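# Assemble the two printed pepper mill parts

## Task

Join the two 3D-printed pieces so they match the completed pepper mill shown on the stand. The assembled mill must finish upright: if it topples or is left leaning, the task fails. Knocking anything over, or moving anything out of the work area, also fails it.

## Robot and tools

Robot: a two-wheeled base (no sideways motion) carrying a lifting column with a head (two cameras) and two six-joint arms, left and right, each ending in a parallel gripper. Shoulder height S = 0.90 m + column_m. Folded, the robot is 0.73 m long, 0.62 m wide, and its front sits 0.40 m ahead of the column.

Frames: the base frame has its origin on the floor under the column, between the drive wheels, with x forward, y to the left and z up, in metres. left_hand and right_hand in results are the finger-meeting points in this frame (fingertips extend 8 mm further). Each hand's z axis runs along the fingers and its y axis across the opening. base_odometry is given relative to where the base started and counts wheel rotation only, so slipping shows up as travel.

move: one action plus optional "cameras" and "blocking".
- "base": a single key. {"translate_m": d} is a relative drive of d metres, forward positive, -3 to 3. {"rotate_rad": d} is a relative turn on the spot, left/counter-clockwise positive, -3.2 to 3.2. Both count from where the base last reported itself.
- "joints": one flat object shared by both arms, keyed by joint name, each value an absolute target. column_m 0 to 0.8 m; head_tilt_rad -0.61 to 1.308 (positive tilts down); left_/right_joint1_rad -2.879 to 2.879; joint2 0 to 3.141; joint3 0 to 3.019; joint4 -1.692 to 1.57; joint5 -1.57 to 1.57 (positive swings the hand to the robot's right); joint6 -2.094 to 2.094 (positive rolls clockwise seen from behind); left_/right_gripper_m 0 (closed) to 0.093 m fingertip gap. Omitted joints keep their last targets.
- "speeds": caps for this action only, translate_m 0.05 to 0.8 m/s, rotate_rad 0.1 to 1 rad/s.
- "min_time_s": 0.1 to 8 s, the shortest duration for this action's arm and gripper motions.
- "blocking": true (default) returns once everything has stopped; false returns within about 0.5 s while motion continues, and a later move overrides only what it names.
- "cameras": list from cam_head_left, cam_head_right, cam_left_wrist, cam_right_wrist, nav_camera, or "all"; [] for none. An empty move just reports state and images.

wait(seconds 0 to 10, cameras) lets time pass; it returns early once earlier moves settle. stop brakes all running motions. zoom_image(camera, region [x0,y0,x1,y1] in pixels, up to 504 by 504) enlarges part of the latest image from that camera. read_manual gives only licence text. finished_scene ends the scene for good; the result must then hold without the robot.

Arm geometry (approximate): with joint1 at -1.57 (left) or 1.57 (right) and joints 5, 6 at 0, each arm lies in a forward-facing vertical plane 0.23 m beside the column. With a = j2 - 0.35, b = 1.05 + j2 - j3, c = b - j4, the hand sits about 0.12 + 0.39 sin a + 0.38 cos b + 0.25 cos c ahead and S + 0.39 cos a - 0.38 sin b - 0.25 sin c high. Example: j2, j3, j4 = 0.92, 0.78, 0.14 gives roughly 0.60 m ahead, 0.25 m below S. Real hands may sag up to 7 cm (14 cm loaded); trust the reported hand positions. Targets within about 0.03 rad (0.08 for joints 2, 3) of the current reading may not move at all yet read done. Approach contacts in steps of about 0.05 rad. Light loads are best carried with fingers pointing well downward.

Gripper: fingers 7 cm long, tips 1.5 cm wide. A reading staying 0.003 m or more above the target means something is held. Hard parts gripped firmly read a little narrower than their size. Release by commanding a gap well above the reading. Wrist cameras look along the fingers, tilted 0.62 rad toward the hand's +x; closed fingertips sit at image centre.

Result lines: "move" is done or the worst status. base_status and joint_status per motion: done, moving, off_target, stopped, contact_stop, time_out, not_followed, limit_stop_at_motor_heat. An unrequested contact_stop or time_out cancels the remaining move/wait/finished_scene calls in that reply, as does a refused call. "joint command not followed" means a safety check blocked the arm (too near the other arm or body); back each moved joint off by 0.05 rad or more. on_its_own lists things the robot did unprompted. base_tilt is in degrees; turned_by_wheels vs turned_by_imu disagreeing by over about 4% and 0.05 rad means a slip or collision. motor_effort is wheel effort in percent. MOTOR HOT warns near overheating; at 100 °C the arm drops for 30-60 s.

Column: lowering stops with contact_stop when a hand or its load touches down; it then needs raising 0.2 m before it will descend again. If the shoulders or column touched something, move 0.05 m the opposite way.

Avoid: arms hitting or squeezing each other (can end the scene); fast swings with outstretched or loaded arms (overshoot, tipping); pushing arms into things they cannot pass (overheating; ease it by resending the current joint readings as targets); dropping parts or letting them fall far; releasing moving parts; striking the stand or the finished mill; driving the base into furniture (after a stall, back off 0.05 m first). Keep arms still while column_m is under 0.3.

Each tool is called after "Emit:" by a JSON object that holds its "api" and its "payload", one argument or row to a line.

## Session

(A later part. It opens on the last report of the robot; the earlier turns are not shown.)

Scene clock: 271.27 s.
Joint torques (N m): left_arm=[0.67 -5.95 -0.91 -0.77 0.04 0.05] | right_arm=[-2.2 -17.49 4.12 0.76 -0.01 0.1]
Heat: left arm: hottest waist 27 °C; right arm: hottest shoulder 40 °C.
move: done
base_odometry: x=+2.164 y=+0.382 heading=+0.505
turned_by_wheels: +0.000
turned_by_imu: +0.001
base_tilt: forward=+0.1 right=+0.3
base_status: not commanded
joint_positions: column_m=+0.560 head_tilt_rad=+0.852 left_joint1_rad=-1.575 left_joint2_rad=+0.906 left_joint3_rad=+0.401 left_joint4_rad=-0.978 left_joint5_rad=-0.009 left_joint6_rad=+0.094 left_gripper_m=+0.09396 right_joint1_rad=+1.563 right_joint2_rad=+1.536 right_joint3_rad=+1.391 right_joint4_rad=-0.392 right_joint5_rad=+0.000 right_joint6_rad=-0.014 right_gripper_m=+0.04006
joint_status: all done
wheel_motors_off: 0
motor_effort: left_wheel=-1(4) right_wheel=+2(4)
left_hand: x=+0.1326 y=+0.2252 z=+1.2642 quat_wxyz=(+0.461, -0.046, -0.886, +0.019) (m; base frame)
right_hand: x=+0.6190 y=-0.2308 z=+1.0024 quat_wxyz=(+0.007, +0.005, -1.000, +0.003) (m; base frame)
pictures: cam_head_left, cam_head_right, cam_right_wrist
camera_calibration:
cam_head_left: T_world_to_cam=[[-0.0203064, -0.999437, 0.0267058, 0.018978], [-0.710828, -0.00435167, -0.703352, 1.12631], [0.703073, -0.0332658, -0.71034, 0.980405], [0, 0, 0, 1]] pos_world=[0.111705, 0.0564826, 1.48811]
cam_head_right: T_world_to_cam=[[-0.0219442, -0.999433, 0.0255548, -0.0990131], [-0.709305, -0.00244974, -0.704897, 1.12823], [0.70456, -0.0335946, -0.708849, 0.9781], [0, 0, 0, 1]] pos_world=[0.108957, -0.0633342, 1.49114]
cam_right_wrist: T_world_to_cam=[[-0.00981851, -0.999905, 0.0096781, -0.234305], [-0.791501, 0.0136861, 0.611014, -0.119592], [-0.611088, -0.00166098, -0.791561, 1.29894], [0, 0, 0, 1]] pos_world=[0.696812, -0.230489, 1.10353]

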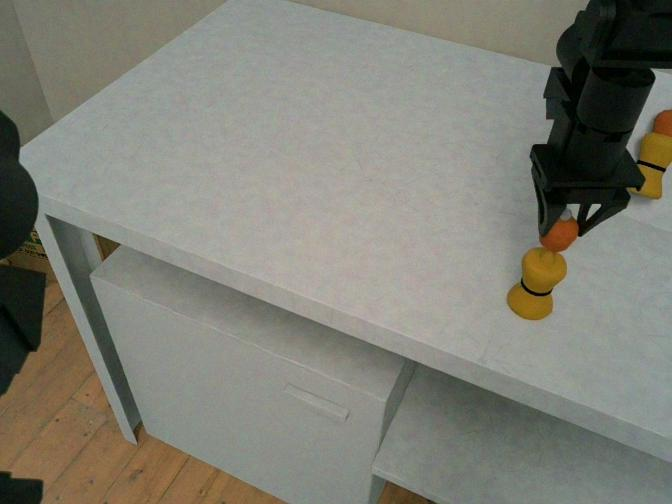

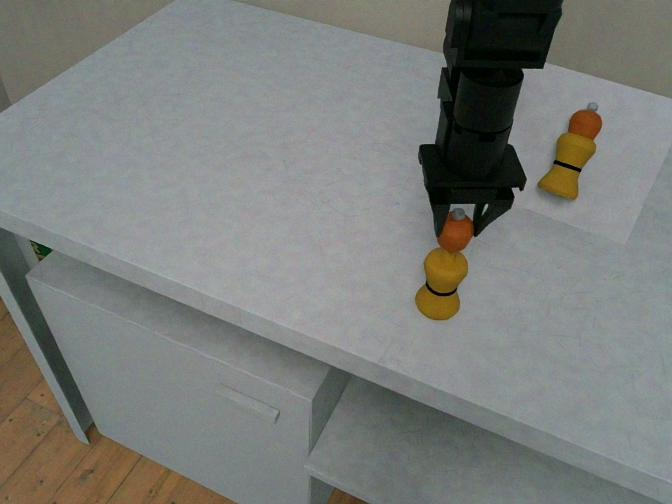

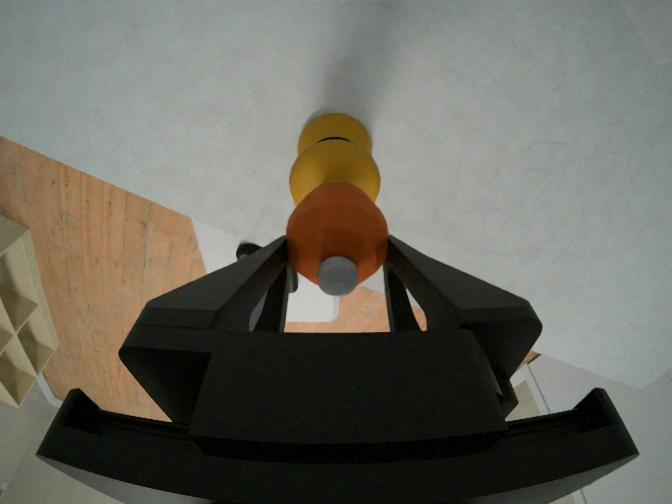

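Emit:
{"api": "move", "payload": {
  "joints": {"right_joint1_rad": 1.5815}
}}

Emit:
{"api": "wait", "payload": {
  "seconds": 0.7,
  "cameras": ["cam_head_left","cam_head_right","cam_right_wrist"]
}}

Emit:
{"api": "zoom_image", "payload": {
  "camera": "cam_head_left",
  "region": [470, 170, 640, 340]
}}

Emit:
{"api": "zoom_image", "payload": {
  "camera": "cam_head_right",
  "region": [370, 170, 540, 340]
}}

Emit:
{"api": "zoom_image", "payload": {
  "camera": "cam_right_wrist",
  "region": [250, 110, 430, 310]
}}

Scene clock: 283.07 s.
Joint torques (N m): left_arm=[0.67 -5.95 -0.9 -0.79 0.04 0.05] | right_arm=[0.67 -17.38 4.11 0.76 -0.01 0.1]
Heat: left arm: hottest waist 27 °C; right arm: hottest shoulder 40 °C.
move: done
base_odometry: x=+2.164 y=+0.382 heading=+0.505
turned_by_wheels: +0.000
turned_by_imu: +0.001
base_tilt: forward=+0.1 right=+0.4
base_status: not commanded
joint_positions: column_m=+0.560 head_tilt_rad=+0.852 left_joint1_rad=-1.575 left_joint2_rad=+0.906 left_joint3_rad=+0.401 left_joint4_rad=-0.978 left_joint5_rad=-0.009 left_joint6_rad=+0.094 left_gripper_m=+0.09396 right_joint1_rad=+1.567 right_joint2_rad=+1.536 right_joint3_rad=+1.391 right_joint4_rad=-0.392 right_joint5_rad=+0.000 right_joint6_rad=-0.014 right_gripper_m=+0.04006
joint_status: all done
wheel_motors_off: 0
motor_effort: left_wheel=-3(3) right_wheel=+3(3)
left_hand: x=+0.1326 y=+0.2252 z=+1.2642 quat_wxyz=(+0.461, -0.046, -0.886, +0.019) (m; base frame)
right_hand: x=+0.6190 y=-0.2282 z=+1.0024 quat_wxyz=(+0.007, +0.006, -1.000, +0.002) (m; base frame)
pictures: none

Scene clock: 283.77 s.
Joint torques (N m): left_arm=[0.67 -5.95 -0.92 -0.77 0.04 0.05] | right_arm=[0.67 -17.44 4.12 0.75 -0.01 0.1]
Heat: left arm: hottest waist 27 °C; right arm: hottest shoulder 40 °C.
base_odometry: x=+2.164 y=+0.382 heading=+0.505
turned_by_wheels: +0.000
turned_by_imu: +0.000
base_tilt: forward=+0.0 right=+0.2
base_status: not commanded
joint_positions: column_m=+0.560 head_tilt_rad=+0.852 left_joint1_rad=-1.575 left_joint2_rad=+0.906 left_joint3_rad=+0.401 left_joint4_rad=-0.978 left_joint5_rad=-0.009 left_joint6_rad=+0.094 left_gripper_m=+0.09396 right_joint1_rad=+1.567 right_joint2_rad=+1.536 right_joint3_rad=+1.391 right_joint4_rad=-0.392 right_joint5_rad=+0.000 right_joint6_rad=-0.014 right_gripper_m=+0.04006
joint_status: all done
wheel_motors_off: 0
motor_effort: left_wheel=-1(3) right_wheel=+2(3)
left_hand: x=+0.1326 y=+0.2252 z=+1.2642 quat_wxyz=(+0.461, -0.046, -0.886, +0.019) (m; base frame)
right_hand: x=+0.6190 y=-0.2282 z=+1.0024 quat_wxyz=(+0.007, +0.006, -1.000, +0.002) (m; base frame)
wait: 0.70 s; at rest by 0.27 s
pictures: cam_head_left, cam_head_right, cam_right_wrist
camera_calibration:
cam_head_left: T_world_to_cam=[[-0.0203064, -0.999437, 0.0267058, 0.018978], [-0.710828, -0.00435167, -0.703352, 1.12631], [0.703073, -0.0332658, -0.71034, 0.980405], [0, 0, 0, 1]] pos_world=[0.111705, 0.0564826, 1.48811]
cam_head_right: T_world_to_cam=[[-0.0219442, -0.999433, 0.0255548, -0.0990131], [-0.709305, -0.00244974, -0.704897, 1.12823], [0.70456, -0.0335946, -0.708849, 0.9781], [0, 0, 0, 1]] pos_world=[0.108957, -0.0633342, 1.49114]
cam_right_wrist: T_world_to_cam=[[-0.00791431, -0.999948, 0.00638027, -0.22971], [-0.791541, 0.0101636, 0.611032, -0.120414], [-0.611065, -0.00021435, -0.79158, 1.29928], [0, 0, 0, 1]] pos_world=[0.696814, -0.228196, 1.10353]

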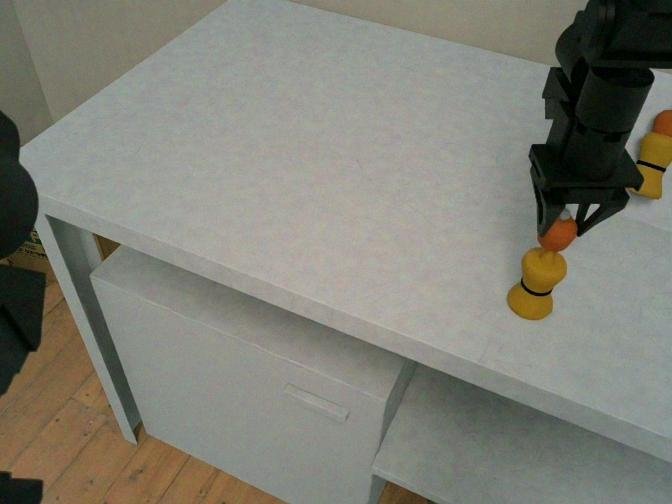

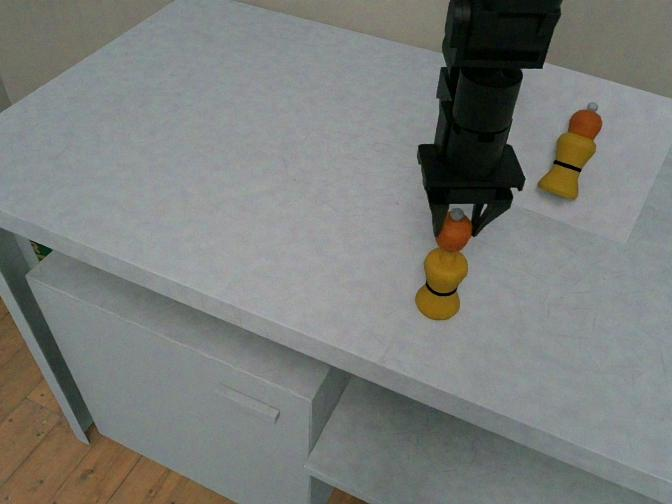

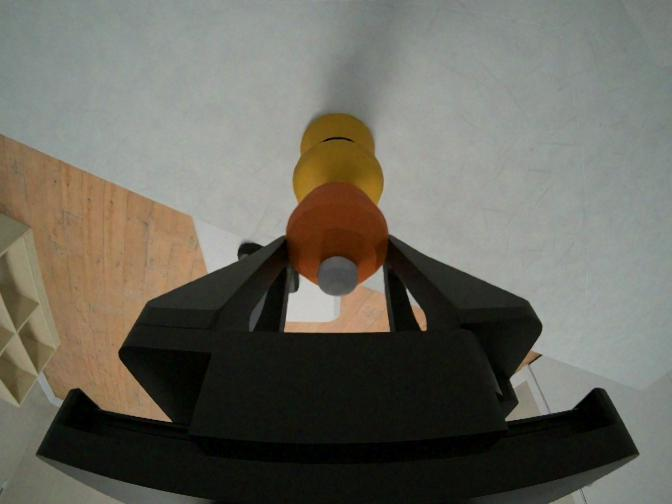

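Scaled by 2.965 from the camera's 672x504 image, which has a finer 960x720 frame.

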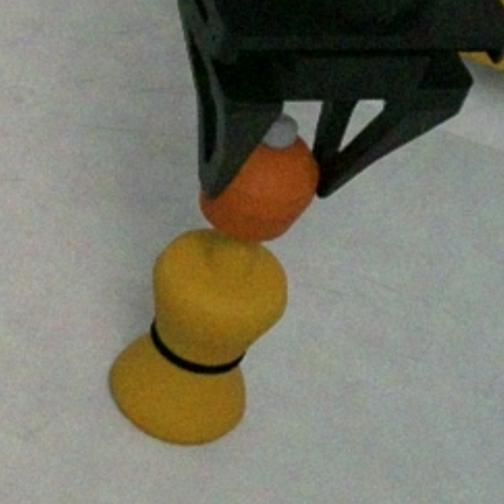

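Scaled by 2.965 from the camera's 672x504 image, which has a finer 960x720 frame.

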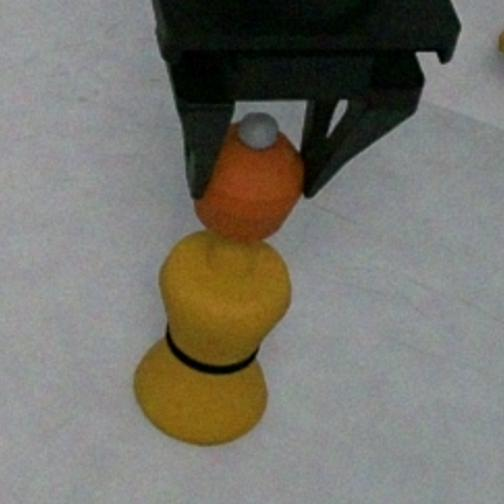

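Scaled by 2.520 from the camera's 672x504 image, which has a finer 960x720 frame.

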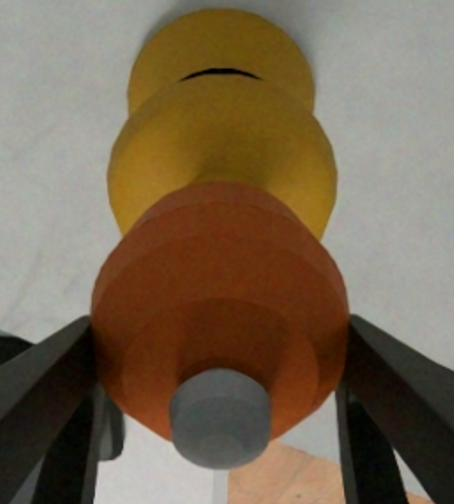

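Emit:
{"api": "move", "payload": {
  "joints": {"column_m": 0.545}
}}

Emit:
{"api": "wait", "payload": {
  "seconds": 0.6,
  "cameras": ["cam_head_left","cam_head_right","cam_right_wrist"]
}}

Emit:
{"api": "zoom_image", "payload": {
  "camera": "cam_head_left",
  "region": [470, 170, 640, 340]
}}

Emit:
{"api": "zoom_image", "payload": {
  "camera": "cam_head_right",
  "region": [370, 170, 540, 340]
}}

Emit:
{"api": "zoom_image", "payload": {
  "camera": "cam_right_wrist",
  "region": [250, 110, 430, 310]
}}

Scene clock: 294.50 s.
Joint torques (N m): left_arm=[0.62 -5.89 -0.91 -0.76 0.04 0.05] | right_arm=[0.67 -17.32 4.18 0.76 -0.01 0.1]
Heat: left arm: hottest waist 27 °C; right arm: hottest shoulder 40 °C.
move: done
base_odometry: x=+2.164 y=+0.382 heading=+0.505
turned_by_wheels: +0.000
turned_by_imu: +0.001
base_tilt: forward=+0.0 right=+0.5
base_status: not commanded
joint_positions: column_m=+0.545 head_tilt_rad=+0.852 left_joint1_rad=-1.575 left_joint2_rad=+0.906 left_joint3_rad=+0.401 left_joint4_rad=-0.978 left_joint5_rad=-0.009 left_joint6_rad=+0.094 left_gripper_m=+0.09396 right_joint1_rad=+1.567 right_joint2_rad=+1.536 right_joint3_rad=+1.391 right_joint4_rad=-0.392 right_joint5_rad=+0.000 right_joint6_rad=-0.014 right_gripper_m=+0.04006
joint_status: all done
wheel_motors_off: 0
motor_effort: left_wheel=-4(4) right_wheel=+3(4)
left_hand: x=+0.1326 y=+0.2252 z=+1.2492 quat_wxyz=(+0.461, -0.046, -0.886, +0.019) (m; base frame)
right_hand: x=+0.6192 y=-0.2282 z=+0.9876 quat_wxyz=(+0.006, +0.006, -1.000, +0.002) (m; base frame)
pictures: none

Scene clock: 295.10 s.
Joint torques (N m): left_arm=[0.67 -5.95 -0.91 -0.77 0.04 0.05] | right_arm=[0.73 -17.44 4.12 0.76 -0.01 0.1]
Heat: left arm: hottest waist 27 °C; right arm: hottest shoulder 40 °C.
base_odometry: x=+2.164 y=+0.382 heading=+0.505
turned_by_wheels: +0.000
turned_by_imu: +0.000
base_tilt: forward=+0.1 right=+0.2
base_status: not commanded
joint_positions: column_m=+0.545 head_tilt_rad=+0.852 left_joint1_rad=-1.575 left_joint2_rad=+0.906 left_joint3_rad=+0.401 left_joint4_rad=-0.978 left_joint5_rad=-0.009 left_joint6_rad=+0.094 left_gripper_m=+0.09396 right_joint1_rad=+1.567 right_joint2_rad=+1.536 right_joint3_rad=+1.391 right_joint4_rad=-0.392 right_joint5_rad=+0.000 right_joint6_rad=-0.014 right_gripper_m=+0.04006
joint_status: all done
wheel_motors_off: 0
motor_effort: left_wheel=-3(4) right_wheel=+4(4)
left_hand: x=+0.1326 y=+0.2252 z=+1.2492 quat_wxyz=(+0.461, -0.046, -0.886, +0.019) (m; base frame)
right_hand: x=+0.6192 y=-0.2282 z=+0.9876 quat_wxyz=(+0.006, +0.006, -1.000, +0.002) (m; base frame)
wait: 0.60 s; at rest by 0.27 s
pictures: cam_head_left, cam_head_right, cam_right_wrist
camera_calibration:
cam_head_left: T_world_to_cam=[[-0.0203064, -0.999437, 0.0267058, 0.0193786], [-0.710828, -0.00435167, -0.703352, 1.11576], [0.703073, -0.0332658, -0.71034, 0.96975], [0, 0, 0, 1]] pos_world=[0.111705, 0.0564826, 1.47311]
cam_head_right: T_world_to_cam=[[-0.0219442, -0.999433, 0.0255548, -0.0986298], [-0.709305, -0.00244974, -0.704897, 1.11766], [0.70456, -0.0335946, -0.708849, 0.967467], [0, 0, 0, 1]] pos_world=[0.108957, -0.0633342, 1.47614]
cam_right_wrist: T_world_to_cam=[[-0.00791748, -0.999948, 0.00637828, -0.22961], [-0.791761, 0.0101648, 0.610747, -0.11075], [-0.61078, -0.000214498, -0.7918, 1.28773], [0, 0, 0, 1]] pos_world=[0.697014, -0.228196, 1.08873]

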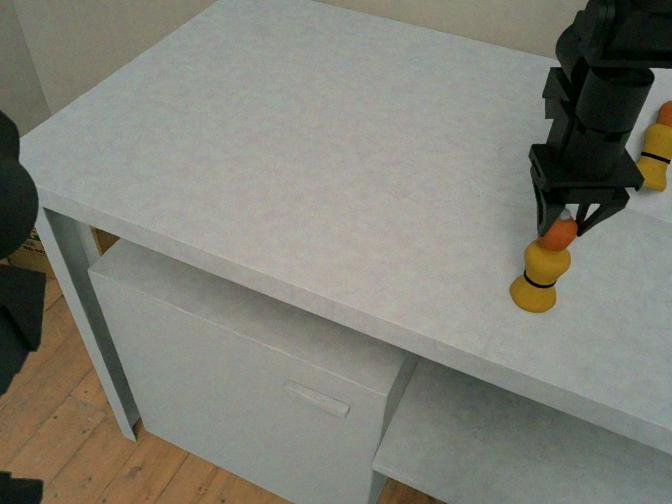

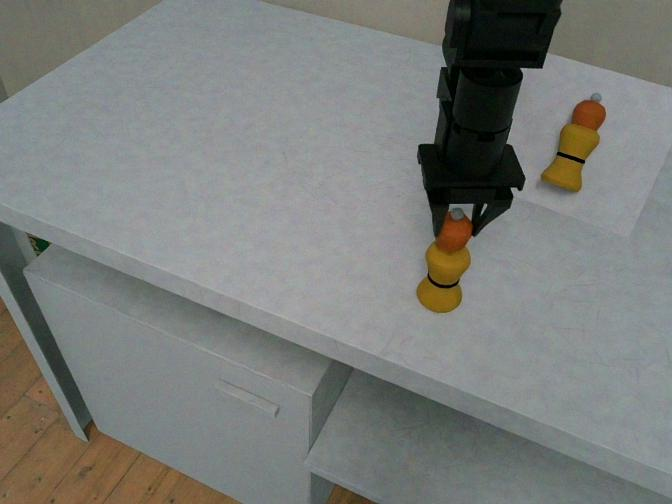

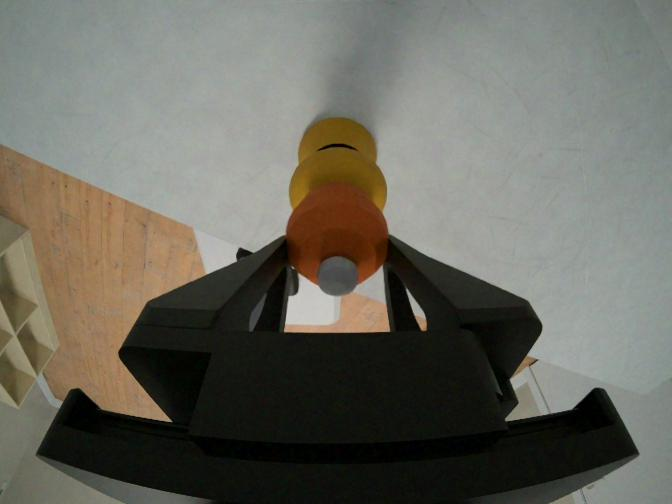

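Scaled by 2.965 from the camera's 672x504 image, which has a finer 960x720 frame.

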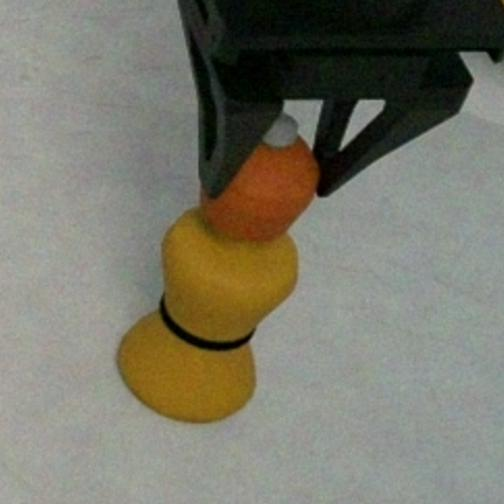

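Scaled by 2.965 from the camera's 672x504 image, which has a finer 960x720 frame.

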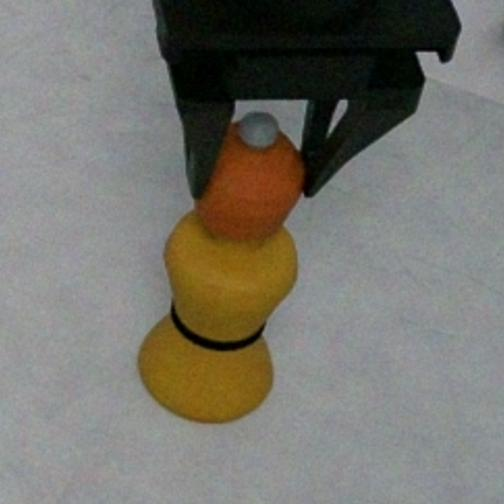

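Scaled by 2.520 from the camera's 672x504 image, which has a finer 960x720 frame.

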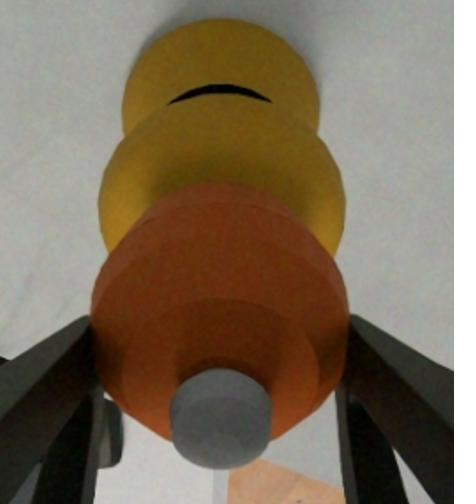

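Emit:
{"api": "move", "payload": {
  "joints": {"column_m": 0.537}
}}

Emit:
{"api": "move", "payload": {
  "joints": {"column_m": 0.53}
}}

Emit:
{"api": "wait", "payload": {
  "seconds": 0.6,
  "cameras": ["cam_head_left","cam_head_right","cam_right_wrist"]
}}

Emit:
{"api": "zoom_image", "payload": {
  "camera": "cam_head_left",
  "region": [470, 170, 640, 340]
}}

Emit:
{"api": "zoom_image", "payload": {
  "camera": "cam_head_right",
  "region": [370, 170, 540, 340]
}}

Emit:
{"api": "zoom_image", "payload": {
  "camera": "cam_right_wrist",
  "region": [250, 110, 430, 310]
}}

Scene clock: 315.40 s.
Joint torques (N m): left_arm=[0.62 -5.89 -0.91 -0.76 0.04 0.05] | right_arm=[0.73 -17.38 4.15 0.76 -0.01 0.1]
Heat: left arm: hottest waist 27 °C; right arm: hottest shoulder 39 °C.
move: done
base_odometry: x=+2.164 y=+0.382 heading=+0.505
turned_by_wheels: +0.000
turned_by_imu: +0.001
base_tilt: forward=+0.0 right=+0.3
base_status: not commanded
joint_positions: column_m=+0.537 head_tilt_rad=+0.852 left_joint1_rad=-1.575 left_joint2_rad=+0.906 left_joint3_rad=+0.401 left_joint4_rad=-0.978 left_joint5_rad=-0.009 left_joint6_rad=+0.094 left_gripper_m=+0.09396 right_joint1_rad=+1.567 right_joint2_rad=+1.535 right_joint3_rad=+1.391 right_joint4_rad=-0.392 right_joint5_rad=+0.000 right_joint6_rad=-0.014 right_gripper_m=+0.04006
joint_status: all done
wheel_motors_off: 0
motor_effort: left_wheel=-3(5) right_wheel=+3(5)
left_hand: x=+0.1326 y=+0.2252 z=+1.2412 quat_wxyz=(+0.461, -0.046, -0.886, +0.019) (m; base frame)
right_hand: x=+0.6194 y=-0.2282 z=+0.9798 quat_wxyz=(+0.006, +0.006, -1.000, +0.002) (m; base frame)
pictures: none

Scene clock: 316.03 s.
Joint torques (N m): left_arm=[0.62 -6.07 -0.91 -0.77 0.04 0.05] | right_arm=[0.73 -17.2 4.26 0.76 -0.01 0.1]
Heat: left arm: hottest waist 27 °C; right arm: hottest shoulder 39 °C.
move: done
base_odometry: x=+2.164 y=+0.382 heading=+0.505
turned_by_wheels: +0.000
turned_by_imu: +0.000
base_tilt: forward=+0.1 right=+0.3
base_status: not commanded
joint_positions: column_m=+0.530 head_tilt_rad=+0.852 left_joint1_rad=-1.575 left_joint2_rad=+0.906 left_joint3_rad=+0.401 left_joint4_rad=-0.978 left_joint5_rad=-0.009 left_joint6_rad=+0.094 left_gripper_m=+0.09396 right_joint1_rad=+1.567 right_joint2_rad=+1.532 right_joint3_rad=+1.390 right_joint4_rad=-0.392 right_joint5_rad=+0.000 right_joint6_rad=-0.014 right_gripper_m=+0.04006
joint_status: all done
wheel_motors_off: 0
motor_effort: left_wheel=-5(6) right_wheel=+4(5)
left_hand: x=+0.1326 y=+0.2252 z=+1.2342 quat_wxyz=(+0.461, -0.046, -0.886, +0.019) (m; base frame)
right_hand: x=+0.6203 y=-0.2282 z=+0.9743 quat_wxyz=(+0.005, +0.006, -1.000, +0.002) (m; base frame)
pictures: none

Scene clock: 316.63 s.
Joint torques (N m): left_arm=[0.56 -6.01 -0.91 -0.77 0.04 0.05] | right_arm=[0.67 -17.14 4.25 0.76 -0.01 0.1]
Heat: left arm: hottest waist 27 °C; right arm: hottest shoulder 39 °C.
base_odometry: x=+2.164 y=+0.382 heading=+0.505
turned_by_wheels: +0.000
turned_by_imu: +0.000
base_tilt: forward=+0.0 right=+0.3
base_status: not commanded
joint_positions: column_m=+0.530 head_tilt_rad=+0.852 left_joint1_rad=-1.575 left_joint2_rad=+0.906 left_joint3_rad=+0.401 left_joint4_rad=-0.978 left_joint5_rad=-0.009 left_joint6_rad=+0.094 left_gripper_m=+0.09396 right_joint1_rad=+1.567 right_joint2_rad=+1.532 right_joint3_rad=+1.390 right_joint4_rad=-0.392 right_joint5_rad=+0.000 right_joint6_rad=-0.014 right_gripper_m=+0.04006
joint_status: all done
wheel_motors_off: 0
motor_effort: left_wheel=-5(6) right_wheel=+5(5)
left_hand: x=+0.1326 y=+0.2252 z=+1.2342 quat_wxyz=(+0.461, -0.046, -0.886, +0.019) (m; base frame)
right_hand: x=+0.6203 y=-0.2282 z=+0.9743 quat_wxyz=(+0.005, +0.006, -1.000, +0.002) (m; base frame)
wait: 0.60 s; at rest by 0.27 s
pictures: cam_head_left, cam_head_right, cam_right_wrist
camera_calibration:
cam_head_left: T_world_to_cam=[[-0.0203064, -0.999437, 0.0267058, 0.0197792], [-0.710828, -0.00435167, -0.703352, 1.10521], [0.703073, -0.0332658, -0.71034, 0.959095], [0, 0, 0, 1]] pos_world=[0.111705, 0.0564826, 1.45811]
cam_head_right: T_world_to_cam=[[-0.0219442, -0.999433, 0.0255548, -0.0982465], [-0.709305, -0.00244974, -0.704897, 1.10708], [0.70456, -0.0335946, -0.708849, 0.956834], [0, 0, 0, 1]] pos_world=[0.108957, -0.0633342, 1.46114]
cam_right_wrist: T_world_to_cam=[[-0.00785433, -0.999949, 0.00629765, -0.229478], [-0.793371, 0.010065, 0.608656, -0.0988321], [-0.608688, -0.000215791, -0.793409, 1.27819], [0, 0, 0, 1]] pos_world=[0.697807, -0.228196, 1.07573]

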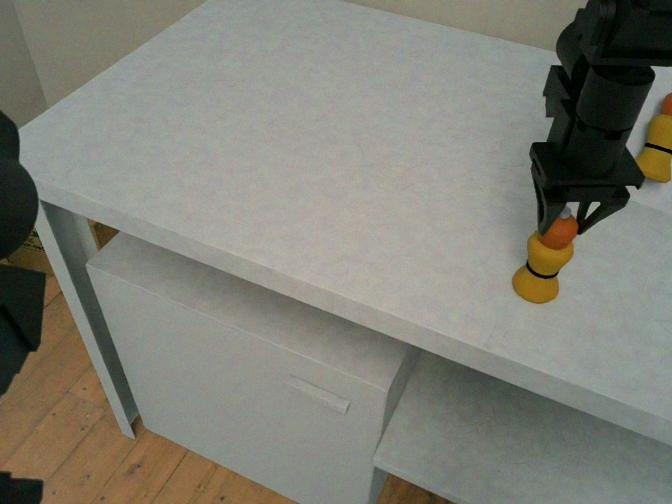

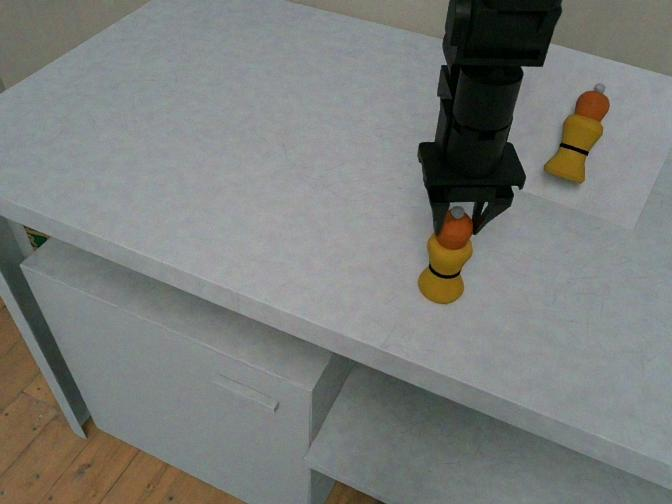

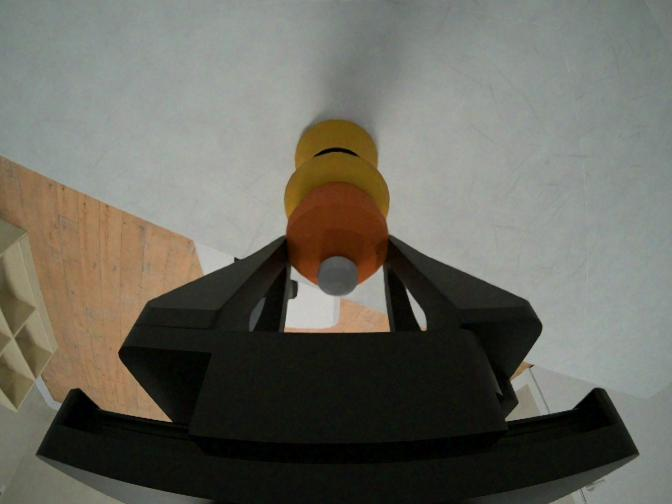

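Scaled by 2.965 from the camera's 672x504 image, which has a finer 960x720 frame.

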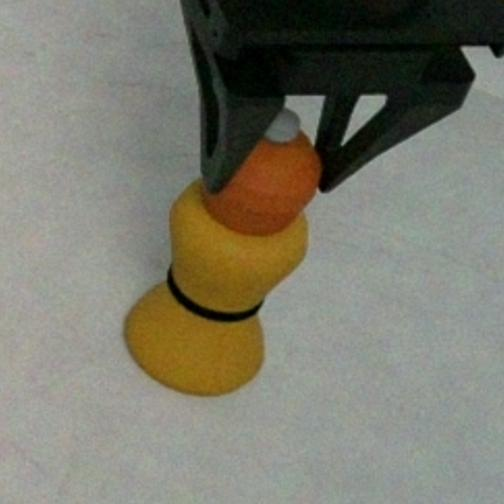

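Scaled by 2.965 from the camera's 672x504 image, which has a finer 960x720 frame.

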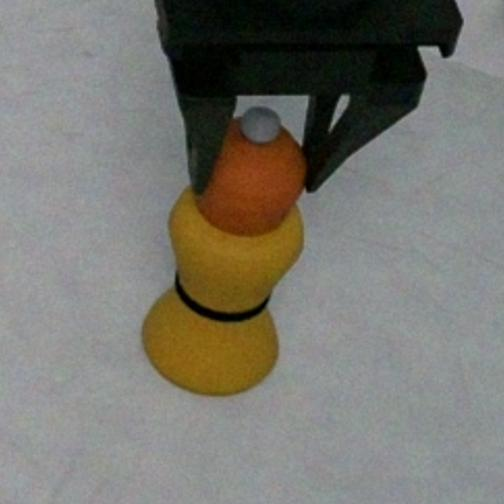

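Scaled by 2.520 from the camera's 672x504 image, which has a finer 960x720 frame.

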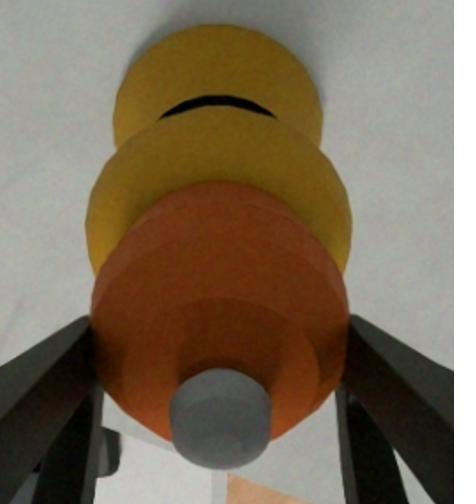

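Emit:
{"api": "move", "payload": {
  "joints": {"column_m": 0.522}
}}

Emit:
{"api": "wait", "payload": {
  "seconds": 0.6,
  "cameras": ["cam_head_left","cam_head_right","cam_right_wrist"]
}}

Emit:
{"api": "zoom_image", "payload": {
  "camera": "cam_head_right",
  "region": [370, 150, 540, 320]
}}

Emit:
{"api": "zoom_image", "payload": {
  "camera": "cam_right_wrist",
  "region": [250, 110, 430, 310]
}}

Scene clock: 325.23 s.
Joint torques (N m): left_arm=[0.62 -5.95 -0.95 -0.79 0.04 0.05] | right_arm=[0.67 -16.21 4.41 0.75 0 0.09]
Heat: left arm: hottest waist 27 °C; right arm: hottest shoulder 40 °C.
move: done
base_odometry: x=+2.164 y=+0.382 heading=+0.505
turned_by_wheels: +0.000
turned_by_imu: +0.001
base_tilt: forward=+0.1 right=+0.3
base_status: not commanded
joint_positions: column_m=+0.522 head_tilt_rad=+0.852 left_joint1_rad=-1.575 left_joint2_rad=+0.906 left_joint3_rad=+0.401 left_joint4_rad=-0.978 left_joint5_rad=-0.009 left_joint6_rad=+0.094 left_gripper_m=+0.09396 right_joint1_rad=+1.567 right_joint2_rad=+1.518 right_joint3_rad=+1.390 right_joint4_rad=-0.391 right_joint5_rad=+0.000 right_joint6_rad=-0.014 right_gripper_m=+0.04006
joint_status: all done
wheel_motors_off: 0
motor_effort: left_wheel=-6(6) right_wheel=+4(5)
left_hand: x=+0.1326 y=+0.2252 z=+1.2262 quat_wxyz=(+0.461, -0.046, -0.886, +0.019) (m; base frame)
right_hand: x=+0.6270 y=-0.2282 z=+0.9734 quat_wxyz=(-0.003, +0.006, -1.000, +0.002) (m; base frame)
pictures: none

Scene clock: 325.83 s.
Joint torques (N m): left_arm=[0.67 -5.89 -0.9 -0.76 0.04 0.05] | right_arm=[0.67 -16.15 4.44 0.76 0 0.1]
Heat: left arm: hottest waist 27 °C; right arm: hottest shoulder 40 °C.
base_odometry: x=+2.164 y=+0.382 heading=+0.505
turned_by_wheels: +0.000
turned_by_imu: +0.000
base_tilt: forward=-0.1 right=+0.4
base_status: not commanded
joint_positions: column_m=+0.522 head_tilt_rad=+0.852 left_joint1_rad=-1.575 left_joint2_rad=+0.906 left_joint3_rad=+0.401 left_joint4_rad=-0.978 left_joint5_rad=-0.009 left_joint6_rad=+0.094 left_gripper_m=+0.09396 right_joint1_rad=+1.567 right_joint2_rad=+1.518 right_joint3_rad=+1.390 right_joint4_rad=-0.391 right_joint5_rad=+0.000 right_joint6_rad=-0.014 right_gripper_m=+0.04006
joint_status: all done
wheel_motors_off: 0
motor_effort: left_wheel=-3(6) right_wheel=+5(5)
left_hand: x=+0.1326 y=+0.2252 z=+1.2262 quat_wxyz=(+0.461, -0.046, -0.886, +0.019) (m; base frame)
right_hand: x=+0.6270 y=-0.2282 z=+0.9734 quat_wxyz=(-0.003, +0.006, -1.000, +0.002) (m; base frame)
wait: 0.60 s; at rest by 0.27 s
pictures: cam_head_left, cam_head_right, cam_right_wrist
camera_calibration:
cam_head_left: T_world_to_cam=[[-0.0203064, -0.999437, 0.0267058, 0.0199928], [-0.710828, -0.00435167, -0.703352, 1.09959], [0.703073, -0.0332658, -0.71034, 0.953412], [0, 0, 0, 1]] pos_world=[0.111705, 0.0564826, 1.45011]
cam_head_right: T_world_to_cam=[[-0.0219442, -0.999433, 0.0255548, -0.098042], [-0.709305, -0.00244974, -0.704897, 1.10144], [0.70456, -0.0335946, -0.708849, 0.951164], [0, 0, 0, 1]] pos_world=[0.108957, -0.0633342, 1.45314]
cam_right_wrist: T_world_to_cam=[[-0.00789069, -0.999949, 0.00625773, -0.229271], [-0.802604, 0.0100659, 0.596428, -0.0752955], [-0.596461, -0.000316248, -0.802642, 1.28275], [0, 0, 0, 1]] pos_world=[0.70287, -0.228096, 1.07593]

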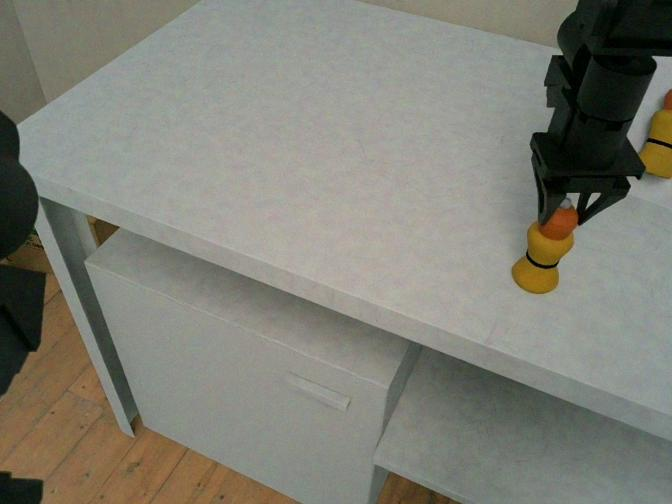

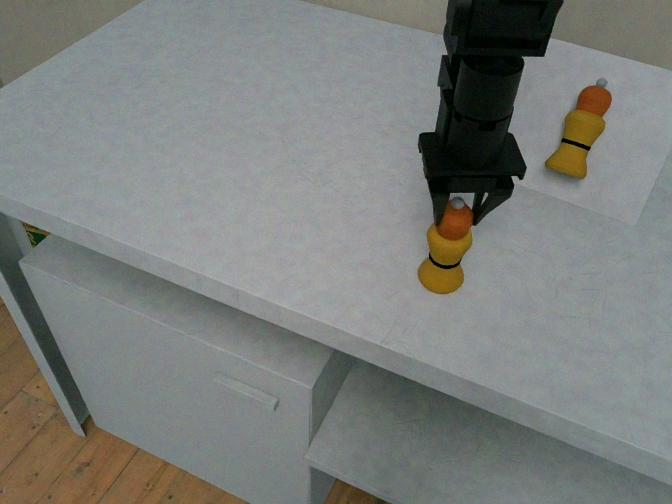

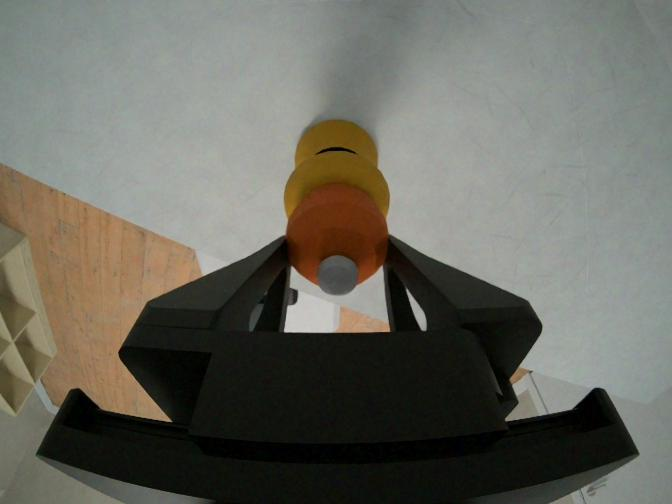

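Scaled by 2.965 from the camera's 672x504 image, which has a finer 960x720 frame.

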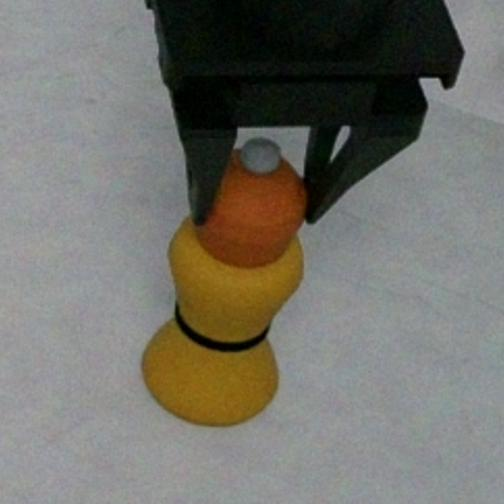

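Scaled by 2.520 from the camera's 672x504 image, which has a finer 960x720 frame.

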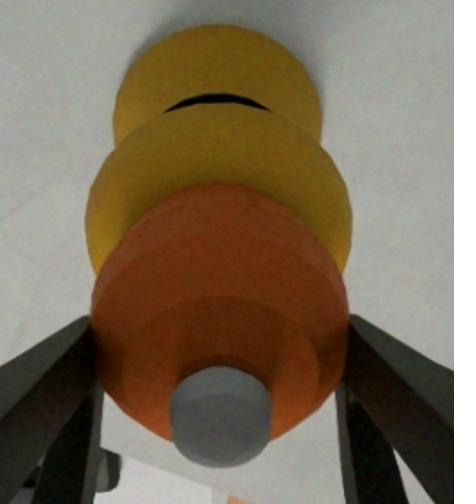

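Emit:
{"api": "zoom_image", "payload": {
  "camera": "cam_head_right",
  "region": [520, 60, 650, 190]
}}

Emit:
{"api": "zoom_image", "payload": {
  "camera": "cam_head_right",
  "region": [390, 180, 510, 300]
}}

Scaled by 3.877 from the camera's 672x504 image, which has a finer 960x720 frame.

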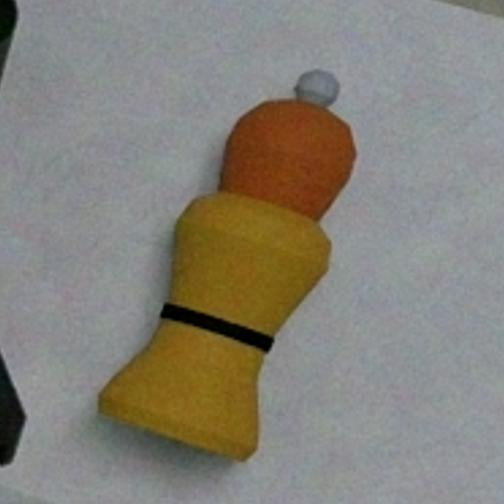

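Scaled by 4.200 from the camera's 672x504 image, which has a finer 960x720 frame.

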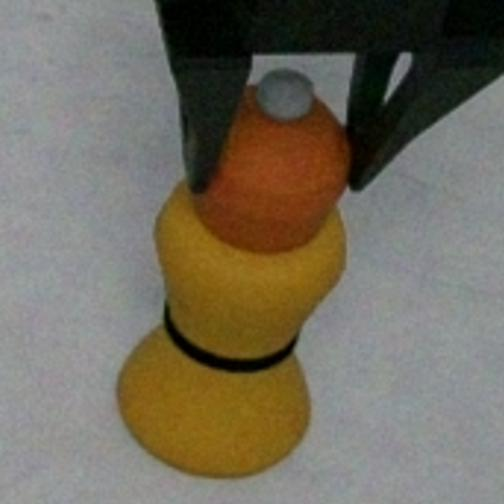

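Emit:
{"api": "move", "payload": {
  "joints": {"column_m": 0.53}
}}

Emit:
{"api": "move", "payload": {
  "joints": {"right_gripper_m": 0.06},
  "min_time_s": 2
}}

Emit:
{"api": "wait", "payload": {
  "seconds": 0.6,
  "cameras": ["cam_head_left","cam_head_right","cam_right_wrist"]
}}

Emit:
{"api": "zoom_image", "payload": {
  "camera": "cam_head_right",
  "region": [390, 180, 510, 300]
}}

Emit:
{"api": "zoom_image", "payload": {
  "camera": "cam_right_wrist",
  "region": [250, 110, 430, 310]
}}

Scene clock: 359.00 s.
Joint torques (N m): left_arm=[0.62 -5.95 -0.91 -0.75 0.04 0.05] | right_arm=[0.73 -16.26 4.4 0.75 -0.01 0.1]
Heat: left arm: hottest waist 27 °C; right arm: hottest shoulder 40 °C.
move: done
base_odometry: x=+2.164 y=+0.382 heading=+0.505
turned_by_wheels: +0.000
turned_by_imu: +0.001
base_tilt: forward=+0.1 right=+0.3
base_status: not commanded
joint_positions: column_m=+0.530 head_tilt_rad=+0.852 left_joint1_rad=-1.575 left_joint2_rad=+0.906 left_joint3_rad=+0.401 left_joint4_rad=-0.978 left_joint5_rad=-0.009 left_joint6_rad=+0.094 left_gripper_m=+0.09396 right_joint1_rad=+1.567 right_joint2_rad=+1.518 right_joint3_rad=+1.390 right_joint4_rad=-0.391 right_joint5_rad=+0.000 right_joint6_rad=-0.014 right_gripper_m=+0.04006
joint_status: all done
wheel_motors_off: 0
motor_effort: left_wheel=-4(8) right_wheel=+5(5)
left_hand: x=+0.1326 y=+0.2252 z=+1.2340 quat_wxyz=(+0.461, -0.046, -0.886, +0.019) (m; base frame)
right_hand: x=+0.6270 y=-0.2282 z=+0.9812 quat_wxyz=(-0.003, +0.006, -1.000, +0.002) (m; base frame)
pictures: none

Scene clock: 361.30 s.
Joint torques (N m): left_arm=[0.56 -5.89 -0.91 -0.79 0.04 0.05] | right_arm=[0.73 -16.21 4.41 0.75 -0.01 0.1]
Heat: left arm: hottest waist 27 °C; right arm: hottest shoulder 40 °C.
move: done
base_odometry: x=+2.164 y=+0.382 heading=+0.505
turned_by_wheels: +0.000
turned_by_imu: +0.001
base_tilt: forward=+0.1 right=+0.3
base_status: not commanded
joint_positions: column_m=+0.530 head_tilt_rad=+0.852 left_joint1_rad=-1.575 left_joint2_rad=+0.906 left_joint3_rad=+0.401 left_joint4_rad=-0.978 left_joint5_rad=-0.009 left_joint6_rad=+0.094 left_gripper_m=+0.09396 right_joint1_rad=+1.567 right_joint2_rad=+1.518 right_joint3_rad=+1.390 right_joint4_rad=-0.391 right_joint5_rad=+0.000 right_joint6_rad=-0.014 right_gripper_m=+0.05995
joint_status: all done
wheel_motors_off: 0
motor_effort: left_wheel=-4(7) right_wheel=+5(6)
left_hand: x=+0.1326 y=+0.2252 z=+1.2340 quat_wxyz=(+0.461, -0.046, -0.886, +0.019) (m; base frame)
right_hand: x=+0.6270 y=-0.2282 z=+0.9812 quat_wxyz=(-0.003, +0.006, -1.000, +0.002) (m; base frame)
pictures: none

Scene clock: 361.90 s.
Joint torques (N m): left_arm=[0.62 -5.95 -0.91 -0.77 0.04 0.05] | right_arm=[0.73 -16.21 4.41 0.76 -0.01 0.1]
Heat: left arm: hottest waist 27 °C; right arm: hottest shoulder 40 °C.
base_odometry: x=+2.164 y=+0.382 heading=+0.505
turned_by_wheels: +0.000
turned_by_imu: +0.000
base_tilt: forward=+0.0 right=+0.2
base_status: not commanded
joint_positions: column_m=+0.530 head_tilt_rad=+0.852 left_joint1_rad=-1.575 left_joint2_rad=+0.906 left_joint3_rad=+0.401 left_joint4_rad=-0.978 left_joint5_rad=-0.009 left_joint6_rad=+0.094 left_gripper_m=+0.09396 right_joint1_rad=+1.567 right_joint2_rad=+1.518 right_joint3_rad=+1.390 right_joint4_rad=-0.391 right_joint5_rad=+0.000 right_joint6_rad=-0.014 right_gripper_m=+0.05995
joint_status: all done
wheel_motors_off: 0
motor_effort: left_wheel=-5(7) right_wheel=+4(6)
left_hand: x=+0.1326 y=+0.2252 z=+1.2340 quat_wxyz=(+0.461, -0.046, -0.886, +0.019) (m; base frame)
right_hand: x=+0.6270 y=-0.2282 z=+0.9812 quat_wxyz=(-0.003, +0.006, -1.000, +0.002) (m; base frame)
wait: 0.60 s; at rest by 0.27 s
pictures: cam_head_left, cam_head_right, cam_right_wrist
camera_calibration:
cam_head_left: T_world_to_cam=[[-0.0203064, -0.999437, 0.0267058, 0.0197845], [-0.710828, -0.00435167, -0.703352, 1.10507], [0.703073, -0.0332658, -0.71034, 0.958953], [0, 0, 0, 1]] pos_world=[0.111705, 0.0564826, 1.45791]
cam_head_right: T_world_to_cam=[[-0.0219442, -0.999433, 0.0255548, -0.0982414], [-0.709305, -0.00244974, -0.704897, 1.10694], [0.70456, -0.0335946, -0.708849, 0.956693], [0, 0, 0, 1]] pos_world=[0.108957, -0.0633342, 1.46094]
cam_right_wrist: T_world_to_cam=[[-0.00789069, -0.999949, 0.00625773, -0.22932], [-0.802604, 0.0100659, 0.596428, -0.0799476], [-0.596461, -0.000316248, -0.802642, 1.28901], [0, 0, 0, 1]] pos_world=[0.70287, -0.228096, 1.08373]

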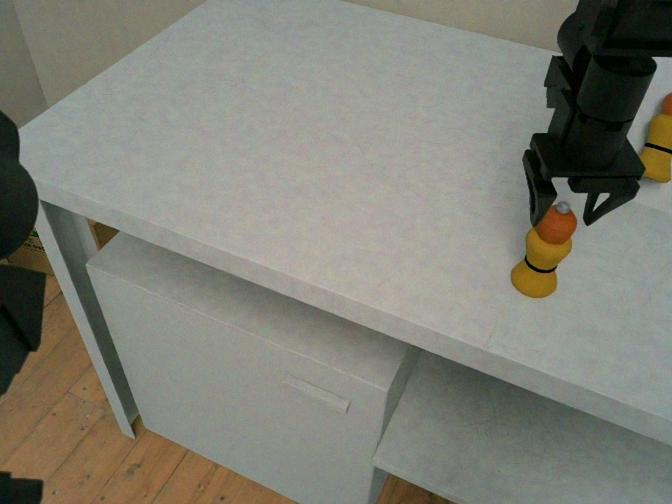

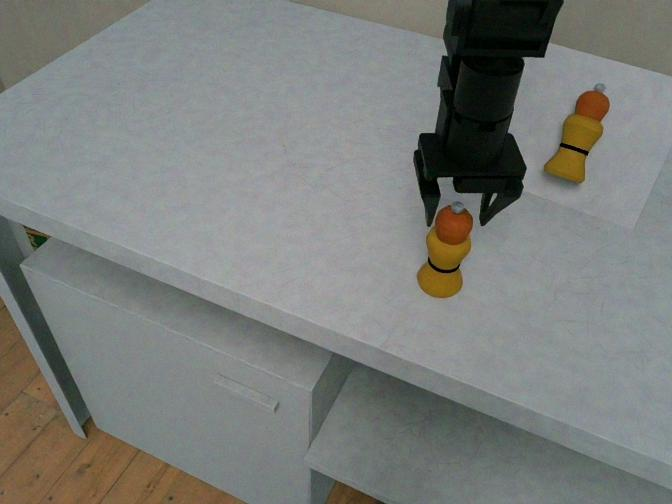

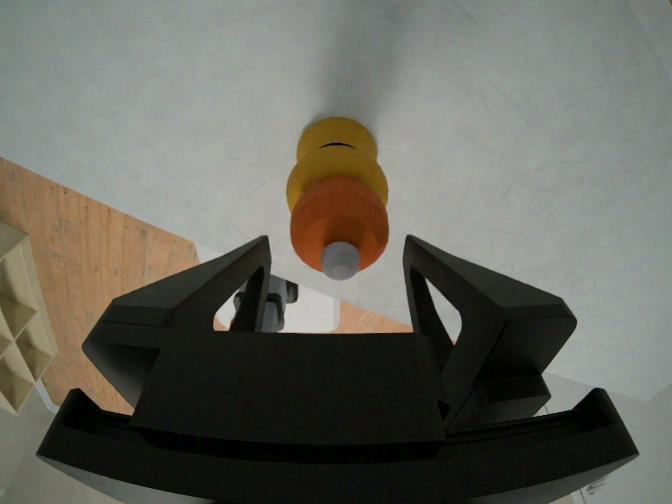

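Scaled by 4.200 from the camera's 672x504 image, which has a finer 960x720 frame.

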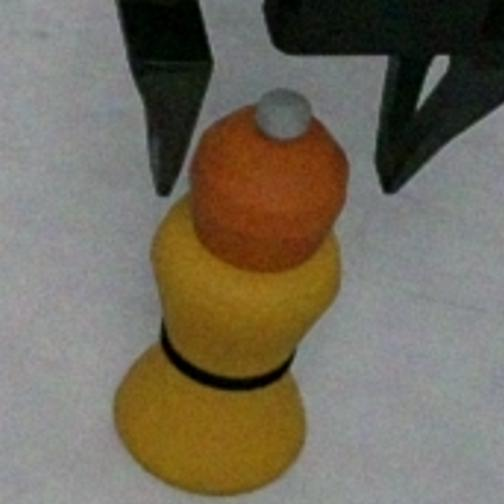

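Scaled by 2.520 from the camera's 672x504 image, which has a finer 960x720 frame.

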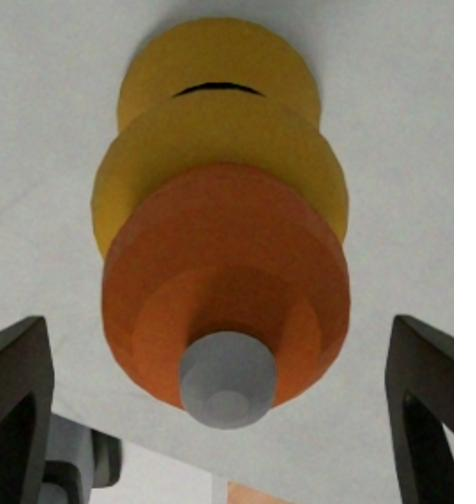

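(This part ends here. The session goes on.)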